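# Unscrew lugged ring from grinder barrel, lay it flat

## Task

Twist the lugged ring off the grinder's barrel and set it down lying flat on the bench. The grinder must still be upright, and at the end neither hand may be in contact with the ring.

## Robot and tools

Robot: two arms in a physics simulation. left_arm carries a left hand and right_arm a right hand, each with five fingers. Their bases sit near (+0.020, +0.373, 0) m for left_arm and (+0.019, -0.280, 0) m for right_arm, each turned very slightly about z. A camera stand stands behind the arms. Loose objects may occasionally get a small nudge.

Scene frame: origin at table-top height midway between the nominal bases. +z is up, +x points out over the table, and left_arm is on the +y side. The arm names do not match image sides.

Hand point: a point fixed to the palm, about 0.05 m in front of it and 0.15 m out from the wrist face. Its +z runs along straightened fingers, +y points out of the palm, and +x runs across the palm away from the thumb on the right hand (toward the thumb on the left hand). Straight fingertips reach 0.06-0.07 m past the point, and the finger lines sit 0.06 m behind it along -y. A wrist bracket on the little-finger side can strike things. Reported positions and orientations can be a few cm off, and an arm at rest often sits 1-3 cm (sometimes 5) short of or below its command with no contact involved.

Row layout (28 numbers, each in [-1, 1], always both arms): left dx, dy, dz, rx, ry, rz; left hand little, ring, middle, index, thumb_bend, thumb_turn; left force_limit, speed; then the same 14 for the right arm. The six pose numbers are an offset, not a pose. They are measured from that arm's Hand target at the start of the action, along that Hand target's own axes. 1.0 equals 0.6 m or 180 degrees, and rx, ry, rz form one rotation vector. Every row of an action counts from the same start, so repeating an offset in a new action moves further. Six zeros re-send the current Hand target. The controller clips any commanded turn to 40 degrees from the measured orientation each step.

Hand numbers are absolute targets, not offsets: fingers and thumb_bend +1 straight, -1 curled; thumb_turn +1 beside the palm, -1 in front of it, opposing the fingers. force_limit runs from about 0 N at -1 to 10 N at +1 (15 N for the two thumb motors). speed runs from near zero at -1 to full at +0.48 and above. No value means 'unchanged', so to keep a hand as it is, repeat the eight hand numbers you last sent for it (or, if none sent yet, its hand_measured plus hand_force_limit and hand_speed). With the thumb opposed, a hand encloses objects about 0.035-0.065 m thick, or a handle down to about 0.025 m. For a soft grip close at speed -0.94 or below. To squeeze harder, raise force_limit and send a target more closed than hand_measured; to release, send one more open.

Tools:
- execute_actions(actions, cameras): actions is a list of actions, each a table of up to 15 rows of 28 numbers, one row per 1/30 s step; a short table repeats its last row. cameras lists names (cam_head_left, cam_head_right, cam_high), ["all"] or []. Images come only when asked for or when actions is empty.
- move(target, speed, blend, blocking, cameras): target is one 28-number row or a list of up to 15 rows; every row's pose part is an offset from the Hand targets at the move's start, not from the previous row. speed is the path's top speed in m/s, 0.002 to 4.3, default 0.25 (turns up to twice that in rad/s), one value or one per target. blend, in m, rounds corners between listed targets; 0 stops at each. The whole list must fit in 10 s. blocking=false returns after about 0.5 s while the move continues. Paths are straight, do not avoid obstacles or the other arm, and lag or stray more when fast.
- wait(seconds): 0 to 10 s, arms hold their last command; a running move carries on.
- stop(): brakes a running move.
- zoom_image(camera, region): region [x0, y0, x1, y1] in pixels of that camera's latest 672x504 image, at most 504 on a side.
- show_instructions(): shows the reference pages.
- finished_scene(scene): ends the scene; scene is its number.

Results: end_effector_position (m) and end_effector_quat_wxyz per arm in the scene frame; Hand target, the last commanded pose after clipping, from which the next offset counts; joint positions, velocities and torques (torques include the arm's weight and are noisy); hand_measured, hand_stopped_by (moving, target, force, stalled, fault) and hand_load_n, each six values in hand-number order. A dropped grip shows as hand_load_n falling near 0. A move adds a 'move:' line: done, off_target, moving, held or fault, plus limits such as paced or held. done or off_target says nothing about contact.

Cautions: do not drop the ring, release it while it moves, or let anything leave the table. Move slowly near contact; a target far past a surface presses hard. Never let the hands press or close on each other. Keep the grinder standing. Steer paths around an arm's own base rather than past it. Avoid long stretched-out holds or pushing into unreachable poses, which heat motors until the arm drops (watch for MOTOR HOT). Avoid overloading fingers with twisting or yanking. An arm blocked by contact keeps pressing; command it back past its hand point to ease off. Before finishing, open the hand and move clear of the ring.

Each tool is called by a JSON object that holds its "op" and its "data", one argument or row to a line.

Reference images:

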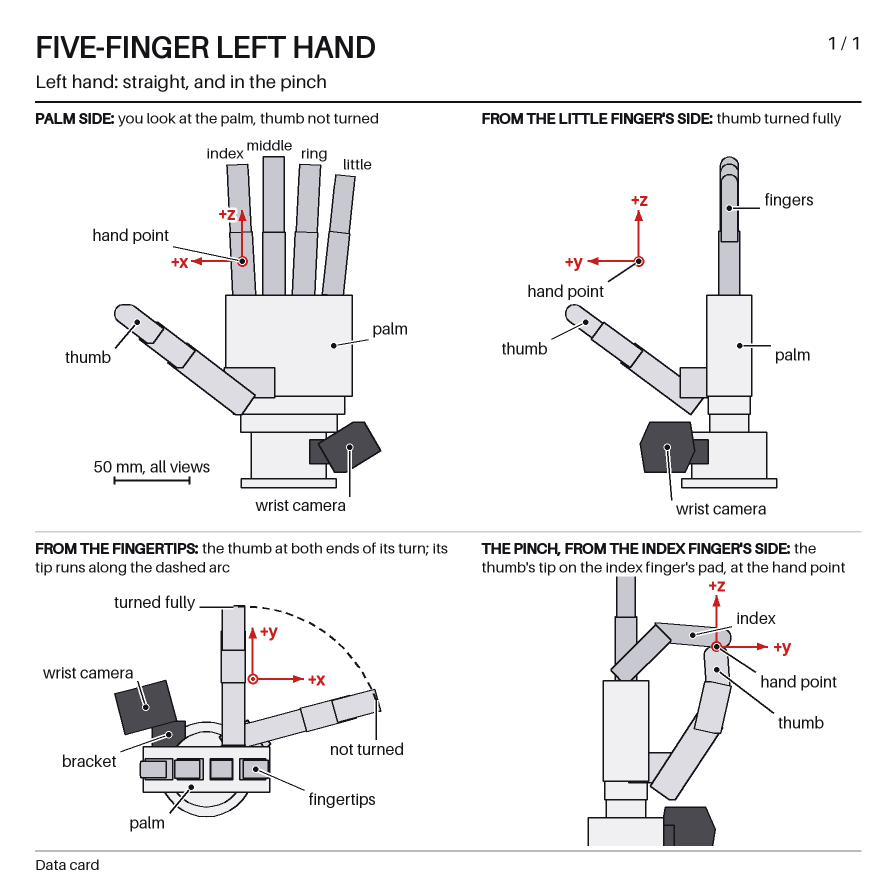

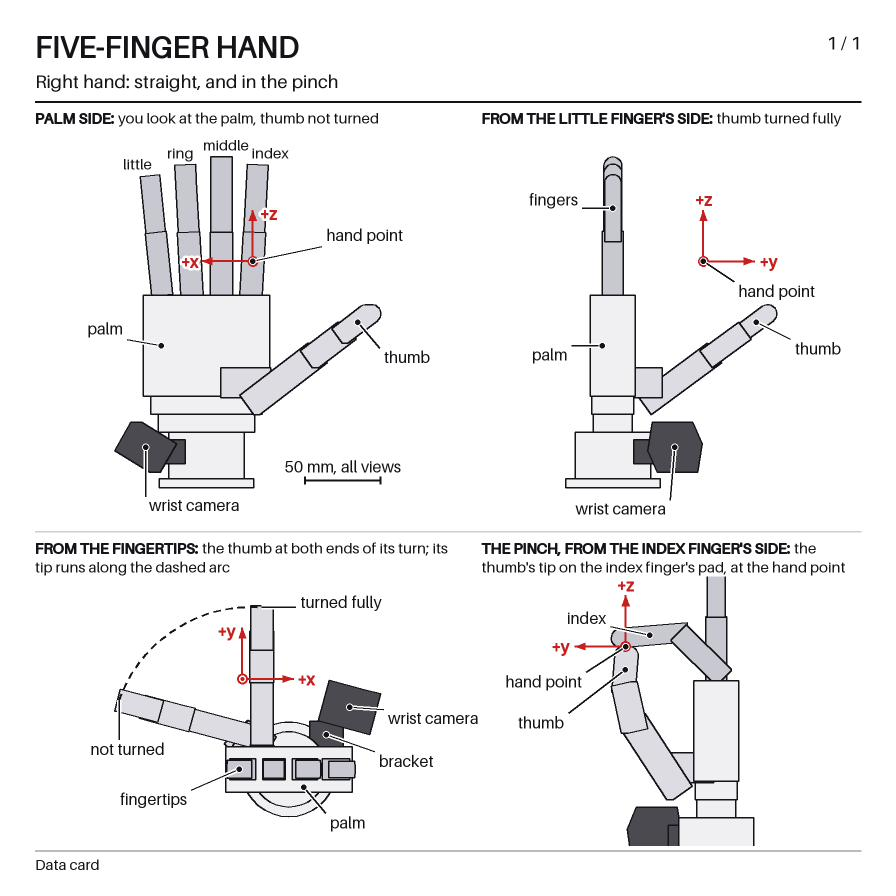

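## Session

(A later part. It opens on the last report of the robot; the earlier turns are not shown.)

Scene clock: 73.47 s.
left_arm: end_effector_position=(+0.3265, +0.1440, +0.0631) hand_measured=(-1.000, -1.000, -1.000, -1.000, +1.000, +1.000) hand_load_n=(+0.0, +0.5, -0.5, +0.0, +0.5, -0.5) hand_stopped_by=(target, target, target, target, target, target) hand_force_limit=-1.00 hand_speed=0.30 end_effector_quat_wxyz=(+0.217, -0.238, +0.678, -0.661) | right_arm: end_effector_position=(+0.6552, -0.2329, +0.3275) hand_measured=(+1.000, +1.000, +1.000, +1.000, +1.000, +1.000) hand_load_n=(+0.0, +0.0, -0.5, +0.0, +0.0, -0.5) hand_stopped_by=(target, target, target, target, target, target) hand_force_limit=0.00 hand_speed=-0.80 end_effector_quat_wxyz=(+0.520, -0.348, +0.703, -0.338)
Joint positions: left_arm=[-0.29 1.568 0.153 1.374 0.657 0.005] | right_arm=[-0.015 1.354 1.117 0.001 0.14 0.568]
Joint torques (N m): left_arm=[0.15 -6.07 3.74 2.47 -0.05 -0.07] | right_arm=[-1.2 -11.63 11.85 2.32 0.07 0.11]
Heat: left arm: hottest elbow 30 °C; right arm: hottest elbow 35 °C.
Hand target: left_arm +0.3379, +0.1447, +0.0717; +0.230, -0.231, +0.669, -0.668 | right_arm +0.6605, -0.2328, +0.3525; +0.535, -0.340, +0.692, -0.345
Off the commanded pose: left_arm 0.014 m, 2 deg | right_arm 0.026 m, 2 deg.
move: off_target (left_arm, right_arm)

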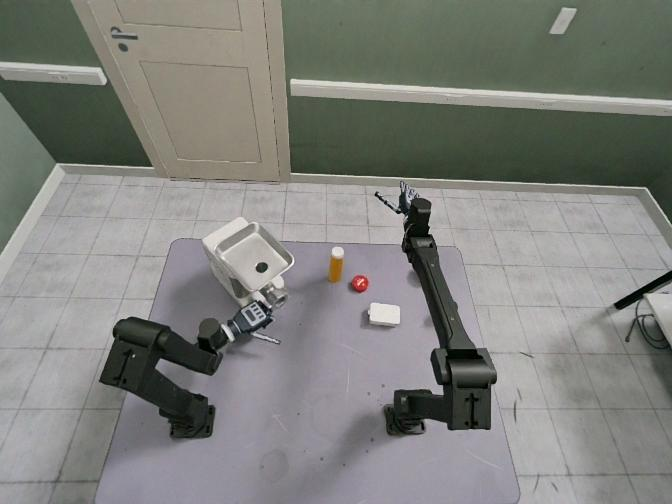

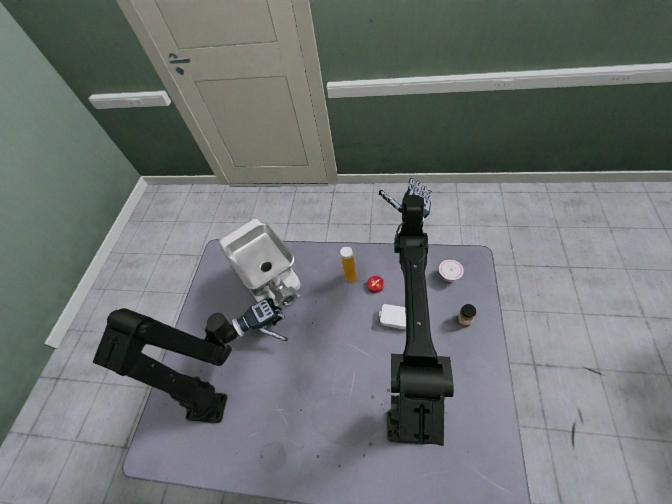

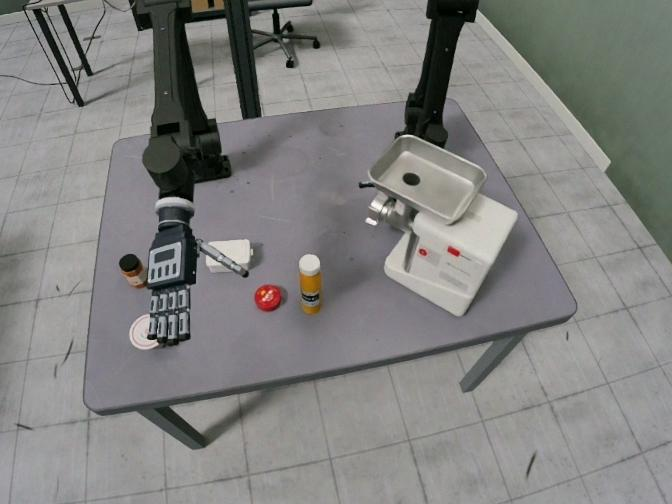

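{"op": "move", "data": {
  "target": [0,0,0,0,0,0,-1,-1,-1,-1,1,1,-1,0.3,0,0,0,0,0,0,-1,-1,-1,-1,-1,1,-0.5,0.3],
  "speed": 0.1,
  "cameras": ["cam_head_left","cam_high"]
}}

{"op": "zoom_image", "data": {
  "camera": "cam_high",
  "region": [120, 190, 280, 350]
}}

{"op": "zoom_image", "data": {
  "camera": "cam_head_left",
  "region": [360, 165, 460, 265]
}}

Scene clock: 77.33 s.
left_arm: end_effector_position=(+0.3264, +0.1440, +0.0631) hand_measured=(-1.000, -1.000, -1.000, -1.000, +1.000, +1.000) hand_load_n=(+0.0, +0.0, -0.5, +0.0, +0.0, -0.5) hand_stopped_by=(target, target, target, target, target, target) hand_force_limit=-1.00 hand_speed=0.30 end_effector_quat_wxyz=(+0.217, -0.238, +0.678, -0.661) | right_arm: end_effector_position=(+0.6552, -0.2329, +0.3275) hand_measured=(-1.000, -1.000, -1.000, -1.000, -0.408, +1.000) hand_load_n=(+0.0, +0.0, +0.0, -0.5, +7.5, +0.0) hand_stopped_by=(target, target, target, target, force, target) hand_force_limit=-0.50 hand_speed=0.30 end_effector_quat_wxyz=(+0.520, -0.348, +0.703, -0.338)
Joint positions: left_arm=[-0.29 1.568 0.153 1.374 0.658 0.005] | right_arm=[-0.015 1.354 1.117 0.001 0.14 0.568]
Joint torques (N m): left_arm=[0.03 -6.12 3.64 2.39 -0.03 -0.06] | right_arm=[-1.08 -11.63 11.81 2.32 0.07 0.1]
Heat: left arm: hottest elbow 30 °C; right arm: hottest elbow 35 °C.
Hand target: left_arm +0.3378, +0.1446, +0.0717; +0.230, -0.231, +0.669, -0.668 | right_arm +0.6605, -0.2328, +0.3525; +0.535, -0.340, +0.692, -0.345
Off the commanded pose: left_arm 0.014 m, 2 deg | right_arm 0.026 m, 2 deg.
move: off_target (left_arm, right_arm)
Images, in order (width x height): cam_head_left 672x504, cam_high 672x504.

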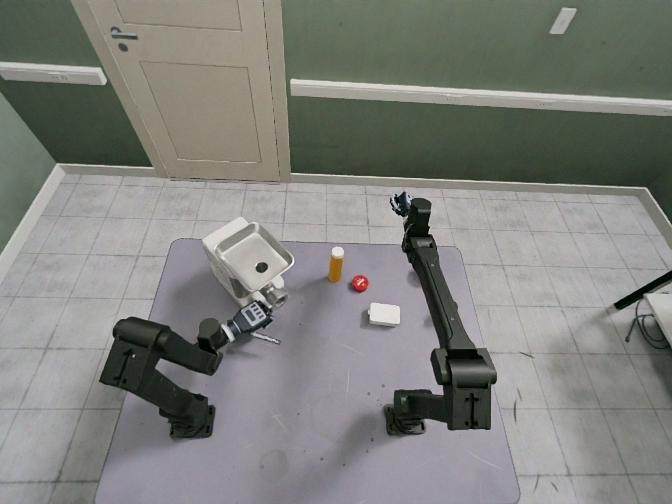

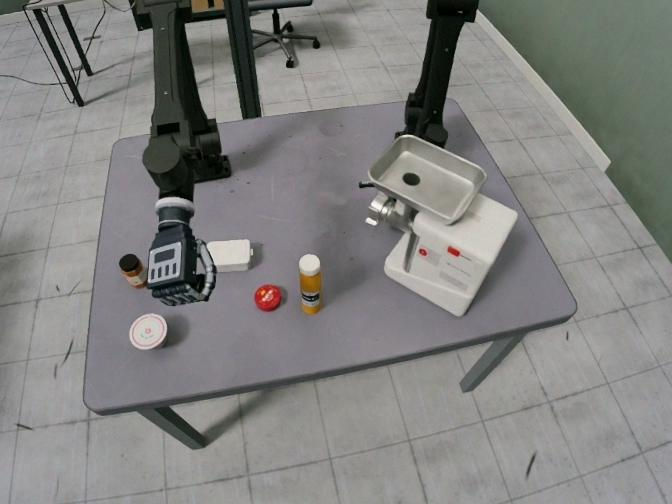

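Scaled by 3.150 from the camera's 672x504 image, which has a finer 960x720 frame.

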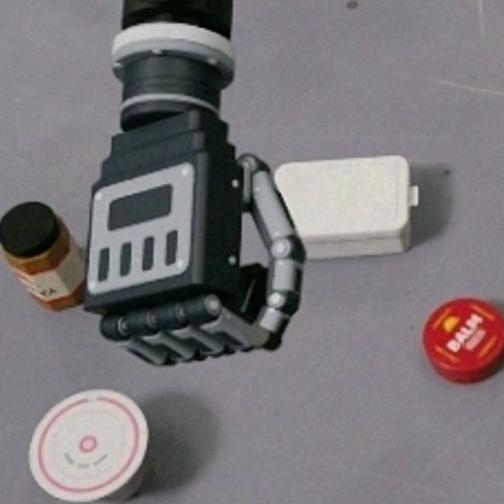

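Scaled by 5.040 from the camera's 672x504 image, which has a finer 960x720 frame.

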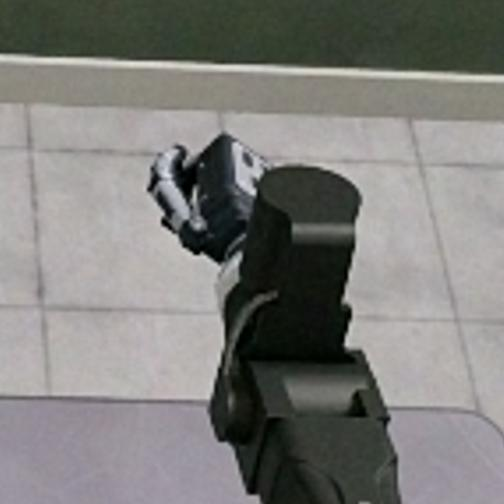

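{"op": "move", "data": {
  "target": [
    [0.155,-0.022,-0.026,0,0,0,-1,-1,-1,-1,1,1,-1,0.3,0,0,0,0,0,0,-1,-1,-1,-1,1,1,-0.5,0.3],
    [0.155,-0.28,-0.026,0,0,0,-1,-1,-1,-1,1,1,-1,0.3,0,0,0,0,0,0,-1,-1,-1,-1,1,-1,-0.5,0.3],
    [0.155,-0.28,-0.026,0,0,-0.5,-1,-1,-1,-1,1,1,-1,0.3,0,0,0,0,0,0,-1,-1,-1,-1,1,-1,-0.5,0.3]
  ],
  "speed": 0.25,
  "cameras": ["cam_head_left","cam_high"]
}}

{"op": "zoom_image", "data": {
  "camera": "cam_head_left",
  "region": [200, 240, 330, 370]
}}

{"op": "zoom_image", "data": {
  "camera": "cam_high",
  "region": [120, 190, 280, 350]
}}

Scene clock: 89.10 s.
left_arm: end_effector_position=(+0.2594, +0.1012, +0.2426) hand_measured=(-1.000, -1.000, -1.000, -1.000, +1.000, +1.000) hand_load_n=(+0.0, +0.0, +0.0, +0.0, +0.0, +0.0) hand_stopped_by=(target, target, target, target, target, target) hand_force_limit=-1.00 hand_speed=0.30 end_effector_quat_wxyz=(+0.303, +0.637, -0.310, +0.638) | right_arm: end_effector_position=(+0.6552, -0.2329, +0.3275) hand_measured=(-1.000, -1.000, -1.000, -1.000, +1.000, -1.000) hand_load_n=(+0.0, +0.0, +0.0, +0.0, +0.0, +0.0) hand_stopped_by=(target, target, target, target, target, target) hand_force_limit=-0.50 hand_speed=0.30 end_effector_quat_wxyz=(+0.520, -0.348, +0.703, -0.338)
Joint positions: left_arm=[-0.491 0.822 0.14 0.679 0.438 -1.56] | right_arm=[-0.015 1.354 1.117 0.001 0.14 0.568]
Joint torques (N m): left_arm=[-2.02 -0.21 6.26 2.24 -0.24 -0.18] | right_arm=[-1.2 -11.58 11.82 2.28 0.07 0.1]
Heat: left arm: hottest elbow 31 °C; right arm: hottest elbow 35 °C.
Hand target: left_arm +0.2552, +0.0995, +0.2398; +0.310, +0.636, -0.310, +0.635 | right_arm +0.6605, -0.2328, +0.3525; +0.535, -0.340, +0.692, -0.345
Off the commanded pose: left_arm 0.005 m, 1 deg | right_arm 0.026 m, 2 deg.
move: off_target (right_arm); target 2's new numbers were sent with right_arm's hand 0.026 m and 2 deg from that target
Images, in order (width x height): cam_head_left 672x504, cam_high 672x504.

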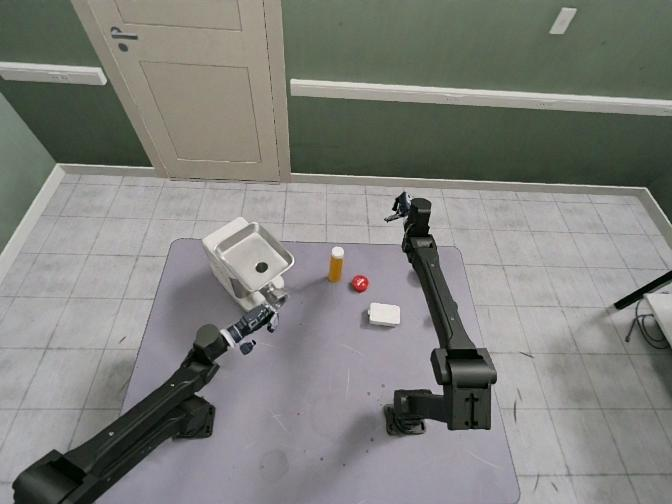

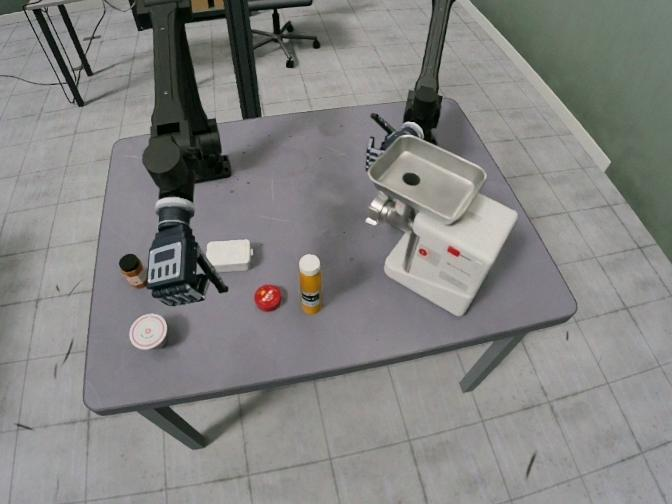

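Scaled by 3.877 from the camera's 672x504 image, which has a finer 960x720 frame.

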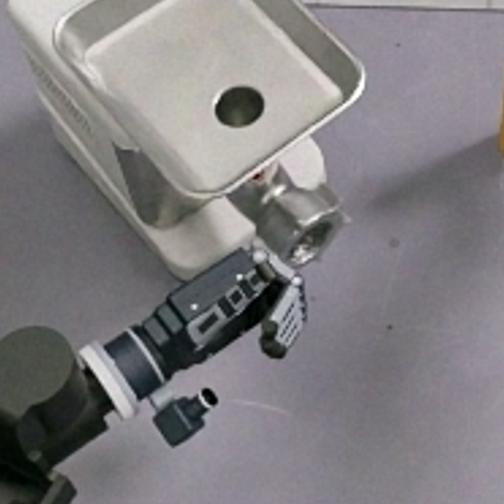

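Scaled by 3.150 from the camera's 672x504 image, which has a finer 960x720 frame.

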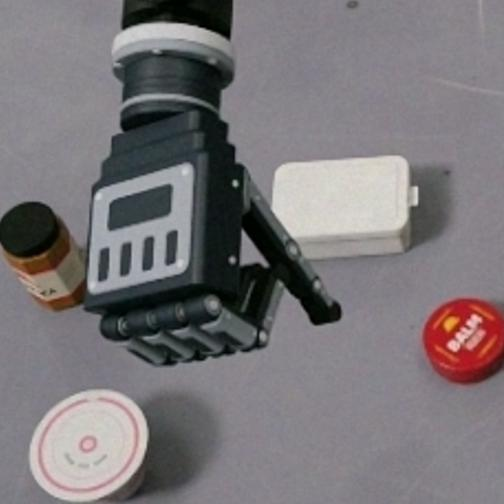

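{"op": "move", "data": {
  "target": [
    [0.07,0,0.018,0.0167,0,0,-1,-1,-1,-1,1,1,-1,0.3,0,0,0,0,0,0,-1,-1,-1,-1,1,-1,-0.5,0.3],
    [0.07,-0.075,0.018,0.0167,0,0,-1,-1,-1,-1,1,1,-1,0.3,0,0,0,0,0,0,-1,-1,-1,-1,1,-1,-0.5,0.3]
  ],
  "speed": 0.15,
  "cameras": ["cam_head_left","cam_high"]
}}

{"op": "zoom_image", "data": {
  "camera": "cam_head_left",
  "region": [220, 240, 320, 340]
}}

{"op": "zoom_image", "data": {
  "camera": "cam_high",
  "region": [340, 130, 440, 230]
}}

Scene clock: 91.83 s.
left_arm: end_effector_position=(+0.2807, +0.1219, +0.2440) hand_measured=(-1.000, -1.000, -1.000, -1.000, +1.000, +1.000) hand_load_n=(+0.0, +0.0, +0.5, +0.0, +0.0, +0.0) hand_stopped_by=(target, target, target, target, target, target) hand_force_limit=-1.00 hand_speed=0.30 end_effector_quat_wxyz=(+0.296, +0.669, -0.294, +0.615) | right_arm: end_effector_position=(+0.6552, -0.2329, +0.3275) hand_measured=(-1.000, -1.000, -1.000, -1.000, +1.000, -1.000) hand_load_n=(+0.0, +0.0, +0.0, +0.0, +0.0, +0.0) hand_stopped_by=(target, target, target, target, target, target) hand_force_limit=-0.50 hand_speed=0.30 end_effector_quat_wxyz=(+0.520, -0.348, +0.703, -0.338)
Joint positions: left_arm=[-0.374 0.771 0.181 0.511 0.519 -1.566] | right_arm=[-0.015 1.354 1.117 0.001 0.14 0.568]
Joint torques (N m): left_arm=[0.09 0.26 12.1 2.26 0.03 -0.11] | right_arm=[-1.2 -11.58 11.82 2.28 0.06 0.11]
Heat: left arm: hottest elbow 32 °C; right arm: hottest elbow 35 °C.
Hand target: left_arm +0.2974, +0.1188, +0.2818; +0.293, +0.644, -0.293, +0.643 | right_arm +0.6605, -0.2328, +0.3525; +0.535, -0.340, +0.692, -0.345
Off the commanded pose: left_arm 0.041 m, 4 deg | right_arm 0.026 m, 2 deg.
move: off_target (left_arm, right_arm)
Images, in order (width x height): cam_head_left 672x504, cam_high 672x504.

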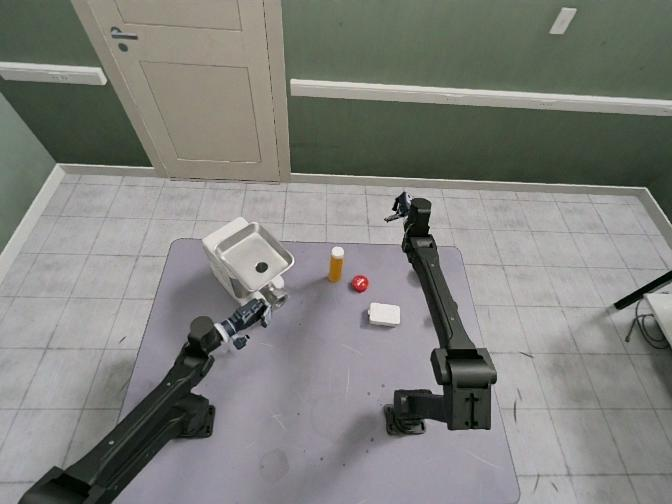

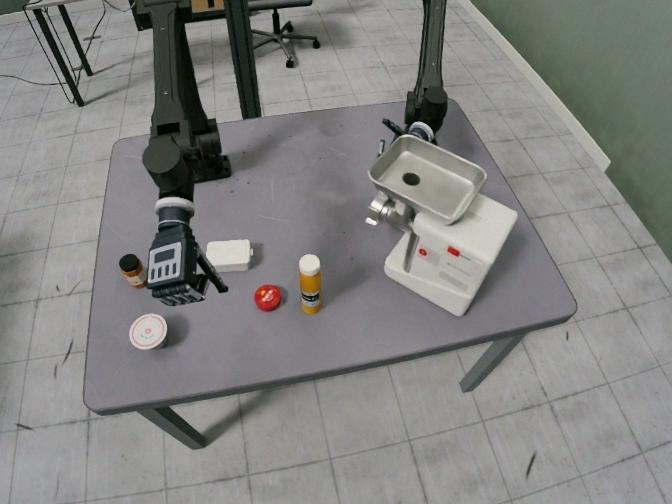

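Scaled by 5.040 from the camera's 672x504 image, which has a finer 960x720 frame.

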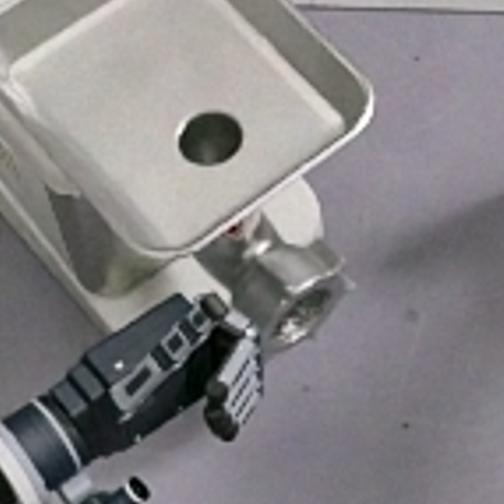

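Scaled by 5.040 from the camera's 672x504 image, which has a finer 960x720 frame.

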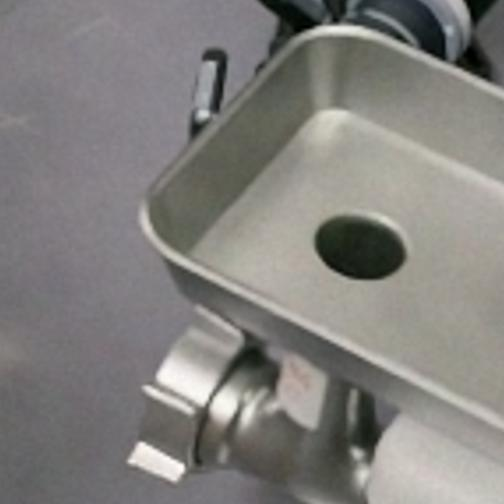

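{"op": "move", "data": {
  "target": [
    [-0.06,0,0,0,0,0,-1,-1,-1,-1,1,1,-1,0.3,0,0,0,0,0,0,-1,-1,-1,-1,1,-1,-0.5,0.3],
    [-0.06,0.108,0,0,0,0,-1,-1,-1,-1,1,1,-1,0.3,0,0,0,0,0,0,-1,-1,-1,-1,1,-1,-0.5,0.3],
    [-0.06,0.108,0,0,0,0.25,-1,-1,-1,-1,1,1,-1,0.3,0,0,0,0,0,0,-1,-1,-1,-1,1,-1,-0.5,0.3]
  ],
  "speed": 0.2,
  "cameras": ["cam_head_left","cam_high"]
}}

{"op": "zoom_image", "data": {
  "camera": "cam_head_left",
  "region": [220, 250, 320, 350]
}}

{"op": "zoom_image", "data": {
  "camera": "cam_high",
  "region": [340, 130, 440, 230]
}}

Scene clock: 99.13 s.
left_arm: end_effector_position=(+0.2367, +0.0860, +0.2039) hand_measured=(-1.000, -1.000, -1.000, -1.000, +1.000, +1.000) hand_load_n=(+0.0, +0.0, -0.5, +0.0, +0.0, +0.0) hand_stopped_by=(target, target, target, target, target, target) hand_force_limit=-1.00 hand_speed=0.30 end_effector_quat_wxyz=(+0.033, +0.506, -0.527, +0.682) | right_arm: end_effector_position=(+0.6552, -0.2329, +0.3275) hand_measured=(-1.000, -1.000, -1.000, -1.000, +1.000, -1.000) hand_load_n=(+0.0, +0.0, +0.0, +0.0, +0.0, +0.0) hand_stopped_by=(target, target, target, target, target, target) hand_force_limit=-0.50 hand_speed=0.30 end_effector_quat_wxyz=(+0.520, -0.348, +0.703, -0.338)
Joint positions: left_arm=[-0.65 0.612 0.173 0.368 0.234 -0.796] | right_arm=[-0.015 1.354 1.117 0.001 0.14 0.568]
Joint torques (N m): left_arm=[-1.03 0.03 12.97 1.25 -0.23 0.04] | right_arm=[-1.14 -11.58 11.81 2.3 0.07 0.11]
Heat: left arm: hottest elbow 32 °C; right arm: hottest elbow 36 °C.
Hand target: left_arm +0.2486, +0.0762, +0.2458; +0.024, +0.483, -0.517, +0.706 | right_arm +0.6605, -0.2328, +0.3525; +0.535, -0.340, +0.692, -0.345
Off the commanded pose: left_arm 0.045 m, 4 deg | right_arm 0.026 m, 2 deg.
move: off_target (left_arm, right_arm)
Images, in order (width x height): cam_head_left 672x504, cam_high 672x504.

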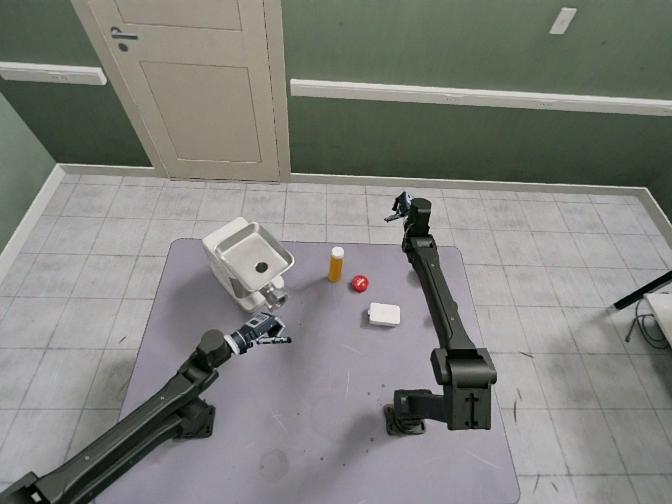

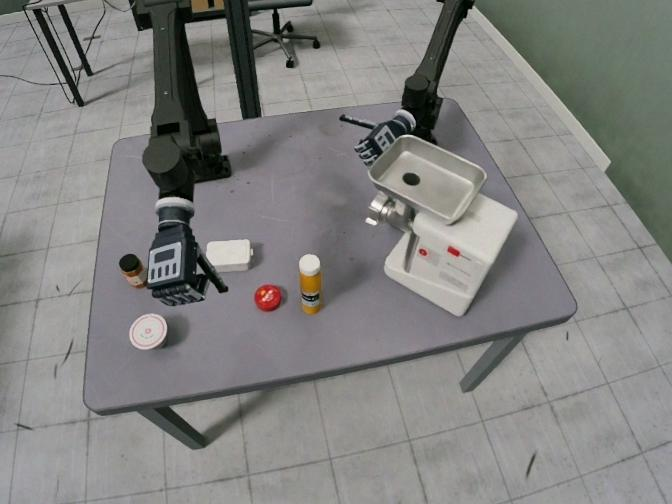

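Scaled by 5.040 from the camera's 672x504 image, which has a finer 960x720 frame.

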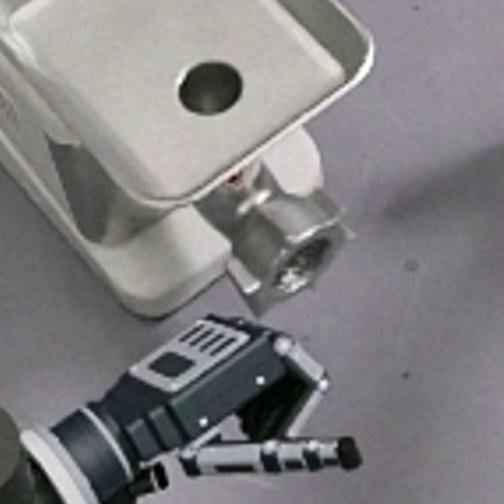

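Scaled by 5.040 from the camera's 672x504 image, which has a finer 960x720 frame.

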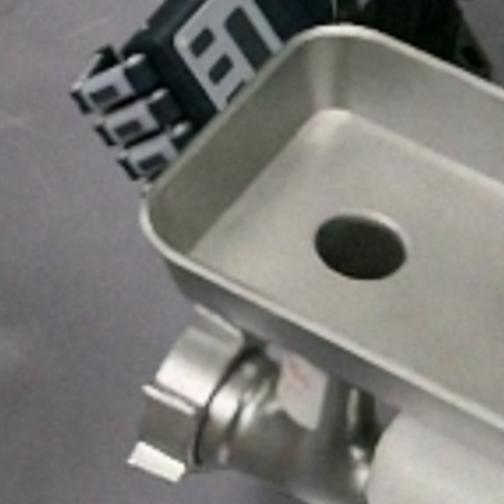

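{"op": "move", "data": {
  "target": [
    [0.047,-0.047,0.03,0,0,0,-1,-1,-1,-1,1,1,-1,0.3,0,0,0,0,0,0,-1,-1,-1,-1,1,-1,-0.5,0.3],
    [-0.0177,-0.112,0.03,0,0,0,-1,-1,-1,-1,1,1,-1,0.3,0,0,0,0,0,0,-1,-1,-1,-1,1,-1,-0.5,0.3]
  ],
  "speed": 0.12,
  "cameras": ["cam_head_left","cam_high"]
}}

{"op": "zoom_image", "data": {
  "camera": "cam_head_left",
  "region": [220, 250, 320, 350]
}}

{"op": "zoom_image", "data": {
  "camera": "cam_high",
  "region": [340, 130, 440, 230]
}}

Scene clock: 101.70 s.
left_arm: end_effector_position=(+0.2840, +0.1034, +0.2430) hand_measured=(-1.000, -1.000, -1.000, -1.000, +1.000, +1.000) hand_load_n=(+0.0, +0.0, +0.0, +0.0, +0.0, +0.0) hand_stopped_by=(target, target, target, target, target, target) hand_force_limit=-1.00 hand_speed=0.30 end_effector_quat_wxyz=(+0.040, +0.509, -0.528, +0.679) | right_arm: end_effector_position=(+0.6552, -0.2329, +0.3275) hand_measured=(-1.000, -1.000, -1.000, -1.000, +1.000, -1.000) hand_load_n=(+0.0, +0.0, +0.0, +0.5, +0.0, -0.5) hand_stopped_by=(target, target, target, target, target, target) hand_force_limit=-0.50 hand_speed=0.30 end_effector_quat_wxyz=(+0.520, -0.348, +0.703, -0.338)
Joint positions: left_arm=[-0.437 0.707 0.315 0.308 0.456 -0.789] | right_arm=[-0.015 1.354 1.117 0.001 0.14 0.568]
Joint torques (N m): left_arm=[-0.15 -0.32 13.01 2.35 0.03 -0.02] | right_arm=[-1.14 -11.63 11.82 2.3 0.06 0.1]
Heat: left arm: hottest elbow 33 °C; right arm: hottest elbow 36 °C.
Hand target: left_arm +0.3019, +0.0987, +0.2857; +0.024, +0.483, -0.517, +0.706 | right_arm +0.6605, -0.2328, +0.3525; +0.535, -0.340, +0.692, -0.345
Off the commanded pose: left_arm 0.047 m, 5 deg | right_arm 0.026 m, 2 deg.
move: off_target (left_arm, right_arm)
Images, in order (width x height): cam_head_left 672x504, cam_high 672x504.

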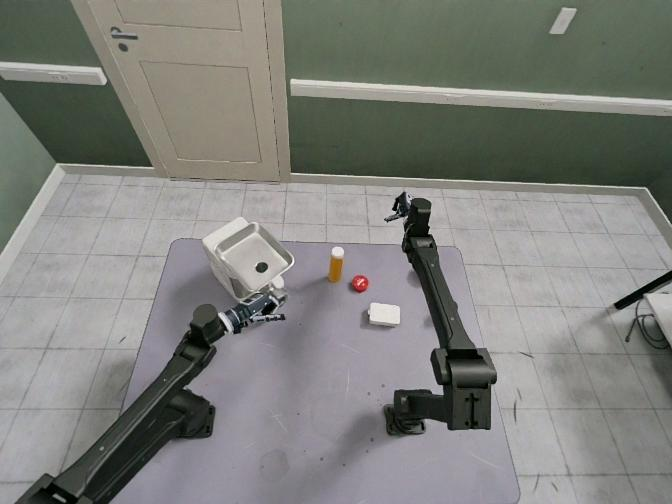

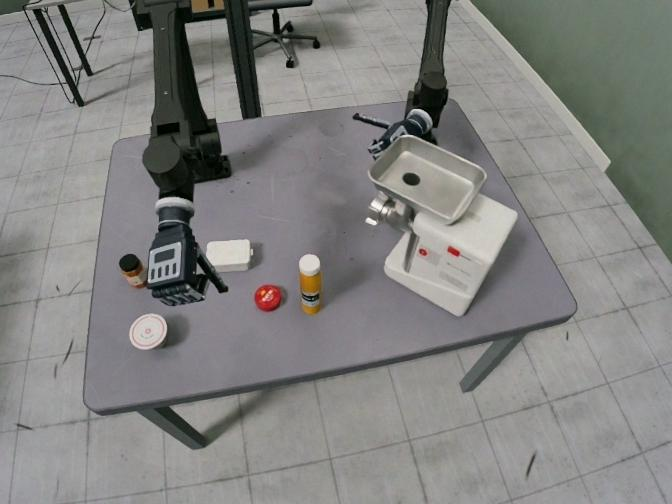

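Scaled by 5.040 from the camera's 672x504 image, which has a finer 960x720 frame.

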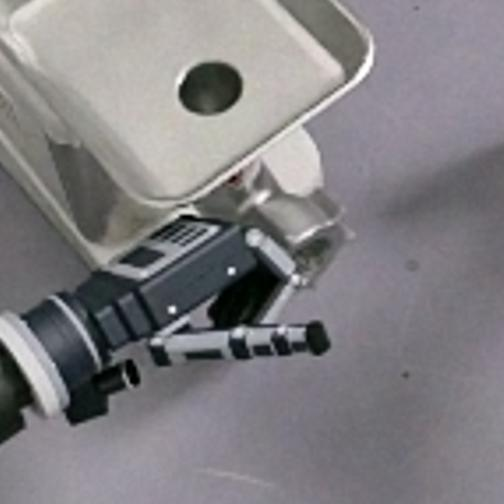

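Scaled by 5.040 from the camera's 672x504 image, which has a finer 960x720 frame.

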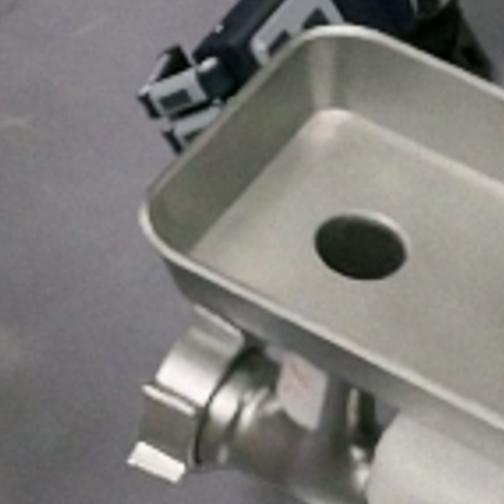

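{"op": "move", "data": {
  "target": [0,0,-0.03,0,0,0,-1,-1,-1,-1,1,1,-1,0.3,0,0,0,0,0,0,-1,-1,-1,-1,1,-1,-0.5,0.3],
  "speed": 0.12,
  "cameras": ["cam_head_left","cam_head_right"]
}}

{"op": "zoom_image", "data": {
  "camera": "cam_head_left",
  "region": [230, 260, 310, 340]
}}

{"op": "zoom_image", "data": {
  "camera": "cam_head_right",
  "region": [230, 250, 310, 330]
}}

Scene clock: 103.30 s.
left_arm: end_effector_position=(+0.2803, +0.1120, +0.2556) hand_measured=(-1.000, -1.000, -1.000, -1.000, +1.000, +1.000) hand_load_n=(+0.0, +0.0, +0.0, +0.0, +0.0, +0.0) hand_stopped_by=(target, target, target, target, target, target) hand_force_limit=-1.00 hand_speed=0.30 end_effector_quat_wxyz=(+0.036, +0.498, -0.524, +0.690) | right_arm: end_effector_position=(+0.6552, -0.2329, +0.3275) hand_measured=(-1.000, -1.000, -1.000, -1.000, +1.000, -1.000) hand_load_n=(+0.0, +0.0, +0.0, +0.0, -0.5, +0.0) hand_stopped_by=(target, target, target, target, target, target) hand_force_limit=-0.50 hand_speed=0.30 end_effector_quat_wxyz=(+0.520, -0.348, +0.703, -0.338)
Joint positions: left_arm=[-0.403 0.658 0.315 0.291 0.491 -0.789] | right_arm=[-0.015 1.354 1.117 0.001 0.14 0.568]
Joint torques (N m): left_arm=[-0.03 -1.2 11.86 1.22 0.03 -0.03] | right_arm=[-1.08 -11.58 11.81 2.3 0.06 0.1]
Heat: left arm: hottest elbow 33 °C; right arm: hottest elbow 36 °C.
Hand target: left_arm +0.2900, +0.1123, +0.2858; +0.024, +0.483, -0.517, +0.706 | right_arm +0.6605, -0.2328, +0.3525; +0.535, -0.340, +0.692, -0.345
Off the commanded pose: left_arm 0.032 m, 3 deg | right_arm 0.026 m, 2 deg.
move: off_target (left_arm, right_arm)
Images, in order (width x height): cam_head_left 672x504, cam_head_right 672x504.

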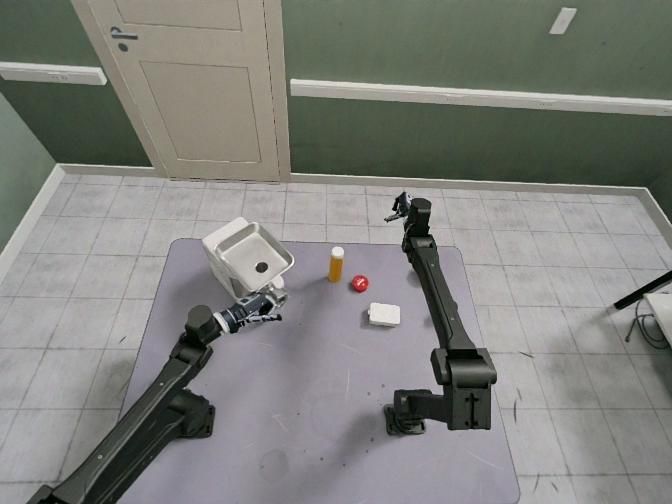

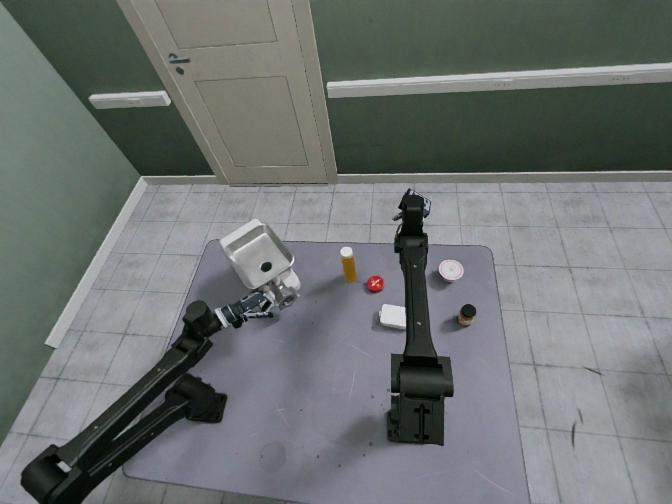

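Scaled by 6.300 from the camera's 672x504 image, which has a finer 960x720 frame.

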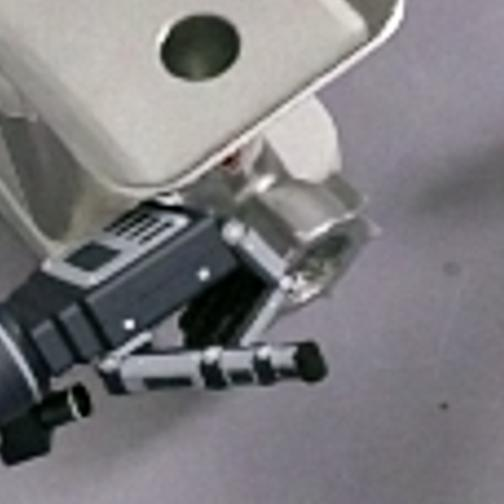

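Scaled by 6.300 from the camera's 672x504 image, which has a finer 960x720 frame.

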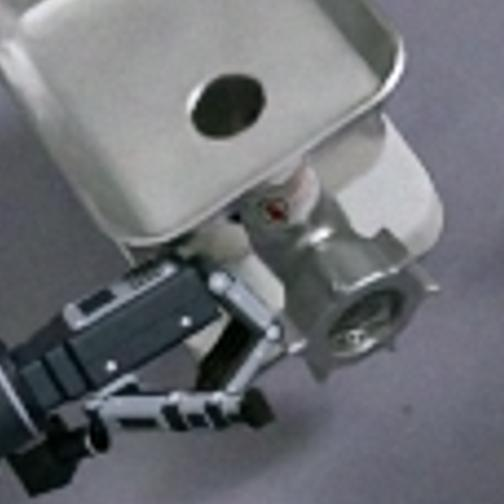

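{"op": "move", "data": {
  "target": [
    [0,0,-0.0217,0,0,0,-1,-1,-1,-1,1,1,-1,0.3,0,0,0,0,0,0,-1,-1,-1,-1,1,-1,-0.5,0.3],
    [-0.0577,0.0483,-0.0217,0,0,0,-1,-1,-1,-1,1,1,-1,0.3,0,0,0,0,0,0,-1,-1,-1,-1,1,-1,-0.5,0.3]
  ],
  "speed": 0.08,
  "cameras": ["cam_head_left","cam_head_right"]
}}

{"op": "zoom_image", "data": {
  "camera": "cam_head_left",
  "region": [240, 270, 310, 340]
}}

{"op": "zoom_image", "data": {
  "camera": "cam_head_right",
  "region": [240, 260, 310, 330]
}}

Scene clock: 107.27 s.
left_arm: end_effector_position=(+0.2822, +0.1215, +0.2448) hand_measured=(-1.000, -1.000, -1.000, -1.000, +1.000, +1.000) hand_load_n=(+0.0, +0.0, +0.0, +0.0, +0.0, +0.0) hand_stopped_by=(target, target, target, target, target, target) hand_force_limit=-1.00 hand_speed=0.30 end_effector_quat_wxyz=(+0.029, +0.482, -0.519, +0.705) | right_arm: end_effector_position=(+0.6552, -0.2329, +0.3275) hand_measured=(-1.000, -1.000, -1.000, -1.000, +1.000, -1.000) hand_load_n=(+0.0, +0.0, +0.0, +0.0, +0.0, +0.0) hand_stopped_by=(target, target, target, target, target, target) hand_force_limit=-0.50 hand_speed=0.30 end_effector_quat_wxyz=(+0.520, -0.348, +0.703, -0.338)
Joint positions: left_arm=[-0.354 0.688 0.264 0.421 0.541 -0.789] | right_arm=[-0.015 1.354 1.117 0.001 0.14 0.568]
Joint torques (N m): left_arm=[-0.09 0.21 7.34 2.36 0.02 -0.02] | right_arm=[-1.14 -11.58 11.82 2.29 0.06 0.1]
Heat: left arm: hottest elbow 33 °C; right arm: hottest elbow 36 °C.
Hand target: left_arm +0.2844, +0.1247, +0.2408; +0.024, +0.483, -0.517, +0.706 | right_arm +0.6605, -0.2328, +0.3525; +0.535, -0.340, +0.692, -0.345
Off the commanded pose: left_arm 0.006 m, 1 deg | right_arm 0.026 m, 2 deg.
move: off_target (right_arm)
Images, in order (width x height): cam_head_left 672x504, cam_head_right 672x504.

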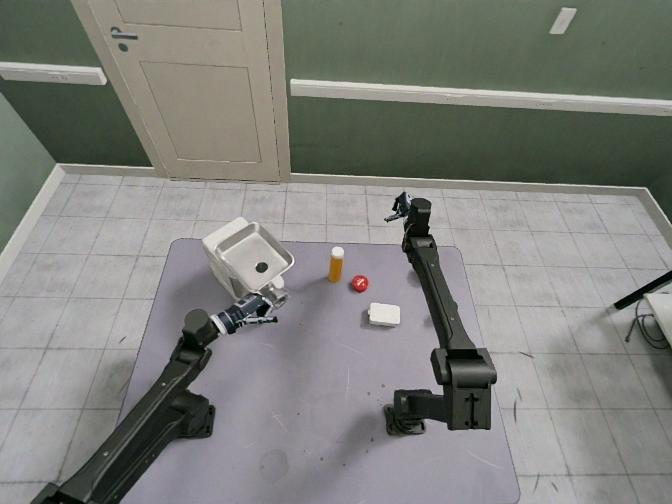

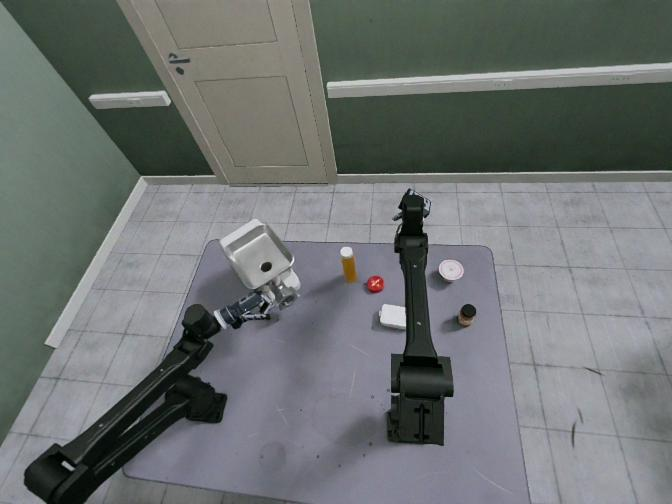

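Scaled by 7.200 from the camera's 672x504 image, which has a finer 960x720 frame.

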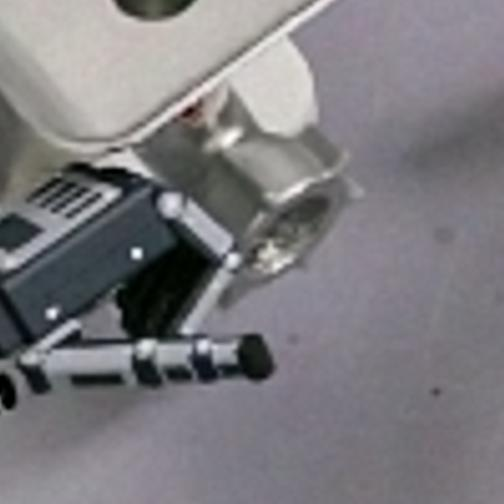

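Scaled by 7.200 from the camera's 672x504 image, which has a finer 960x720 frame.

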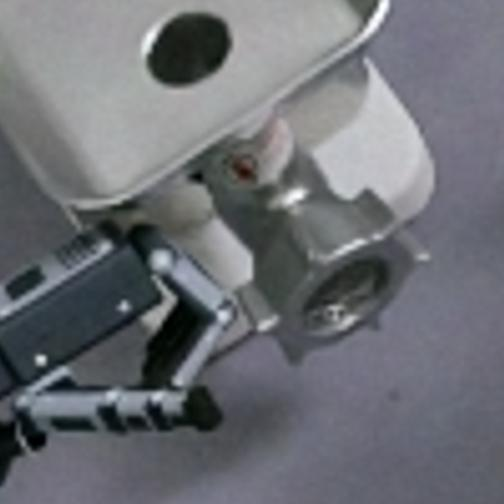

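{"op": "move", "data": {
  "target": [-0.035,0.035,0,0,0,0,-1,-1,-1,-1,1,1,-1,0.3,0,0,0,0,0,0,-1,-1,-1,-1,1,-1,-0.5,0.3],
  "speed": 0.06,
  "cameras": ["cam_head_left","cam_head_right"]
}}

{"op": "zoom_image", "data": {
  "camera": "cam_head_left",
  "region": [240, 270, 310, 340]
}}

{"op": "zoom_image", "data": {
  "camera": "cam_head_right",
  "region": [240, 260, 310, 330]
}}

Scene clock: 108.90 s.
left_arm: end_effector_position=(+0.2830, +0.1212, +0.2151) hand_measured=(-1.000, -1.000, -1.000, -1.000, +1.000, +1.000) hand_load_n=(+0.0, +0.0, +0.0, +0.5, +0.0, -0.5) hand_stopped_by=(target, target, target, target, target, target) hand_force_limit=-1.00 hand_speed=0.30 end_effector_quat_wxyz=(+0.029, +0.482, -0.519, +0.705) | right_arm: end_effector_position=(+0.6552, -0.2329, +0.3275) hand_measured=(-1.000, -1.000, -1.000, -1.000, +1.000, -1.000) hand_load_n=(+0.0, +0.0, +0.0, +0.0, +0.0, -0.5) hand_stopped_by=(target, target, target, target, target, target) hand_force_limit=-0.50 hand_speed=0.30 end_effector_quat_wxyz=(+0.520, -0.348, +0.703, -0.338)
Joint positions: left_arm=[-0.354 0.786 0.204 0.579 0.541 -0.789] | right_arm=[-0.015 1.354 1.117 0.001 0.14 0.568]
Joint torques (N m): left_arm=[0.09 0.09 6.74 2.24 -0.01 -0.03] | right_arm=[-1.08 -11.58 11.84 2.29 0.06 0.1]
Heat: left arm: hottest elbow 33 °C; right arm: hottest elbow 36 °C.
Hand target: left_arm +0.2843, +0.1248, +0.2110; +0.024, +0.483, -0.517, +0.706 | right_arm +0.6605, -0.2328, +0.3525; +0.535, -0.340, +0.692, -0.345
Off the commanded pose: left_arm 0.005 m, 1 deg | right_arm 0.026 m, 2 deg.
move: off_target (right_arm)
Images, in order (width x height): cam_head_left 672x504, cam_head_right 672x504.

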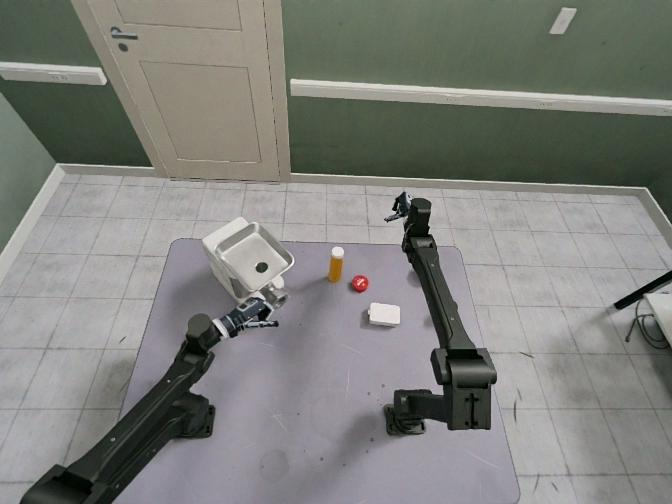

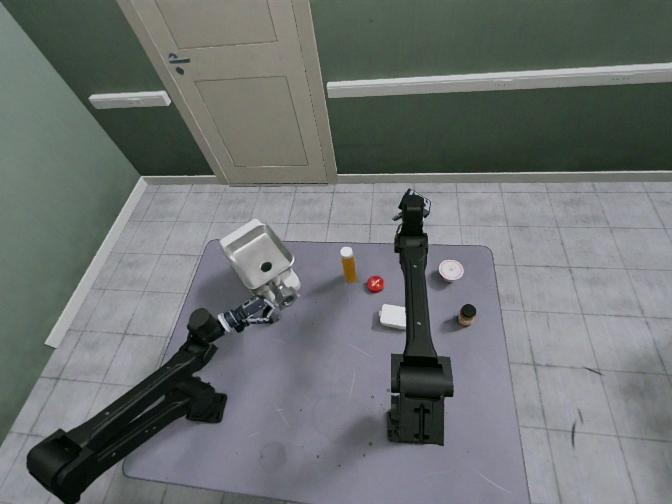

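Scaled by 7.200 from the camera's 672x504 image, which has a finer 960x720 frame.

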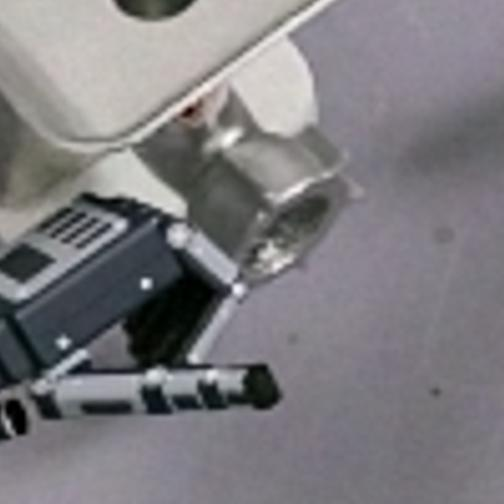

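Scaled by 7.200 from the camera's 672x504 image, which has a finer 960x720 frame.

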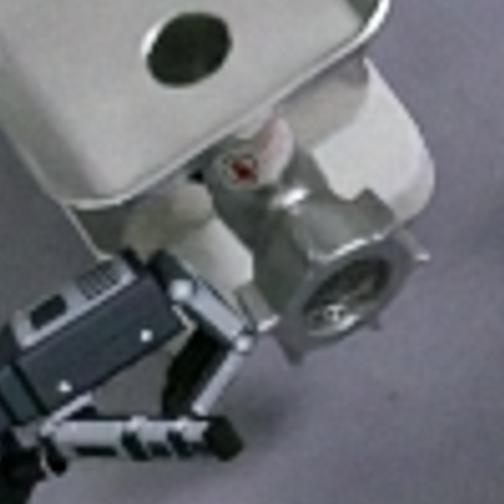

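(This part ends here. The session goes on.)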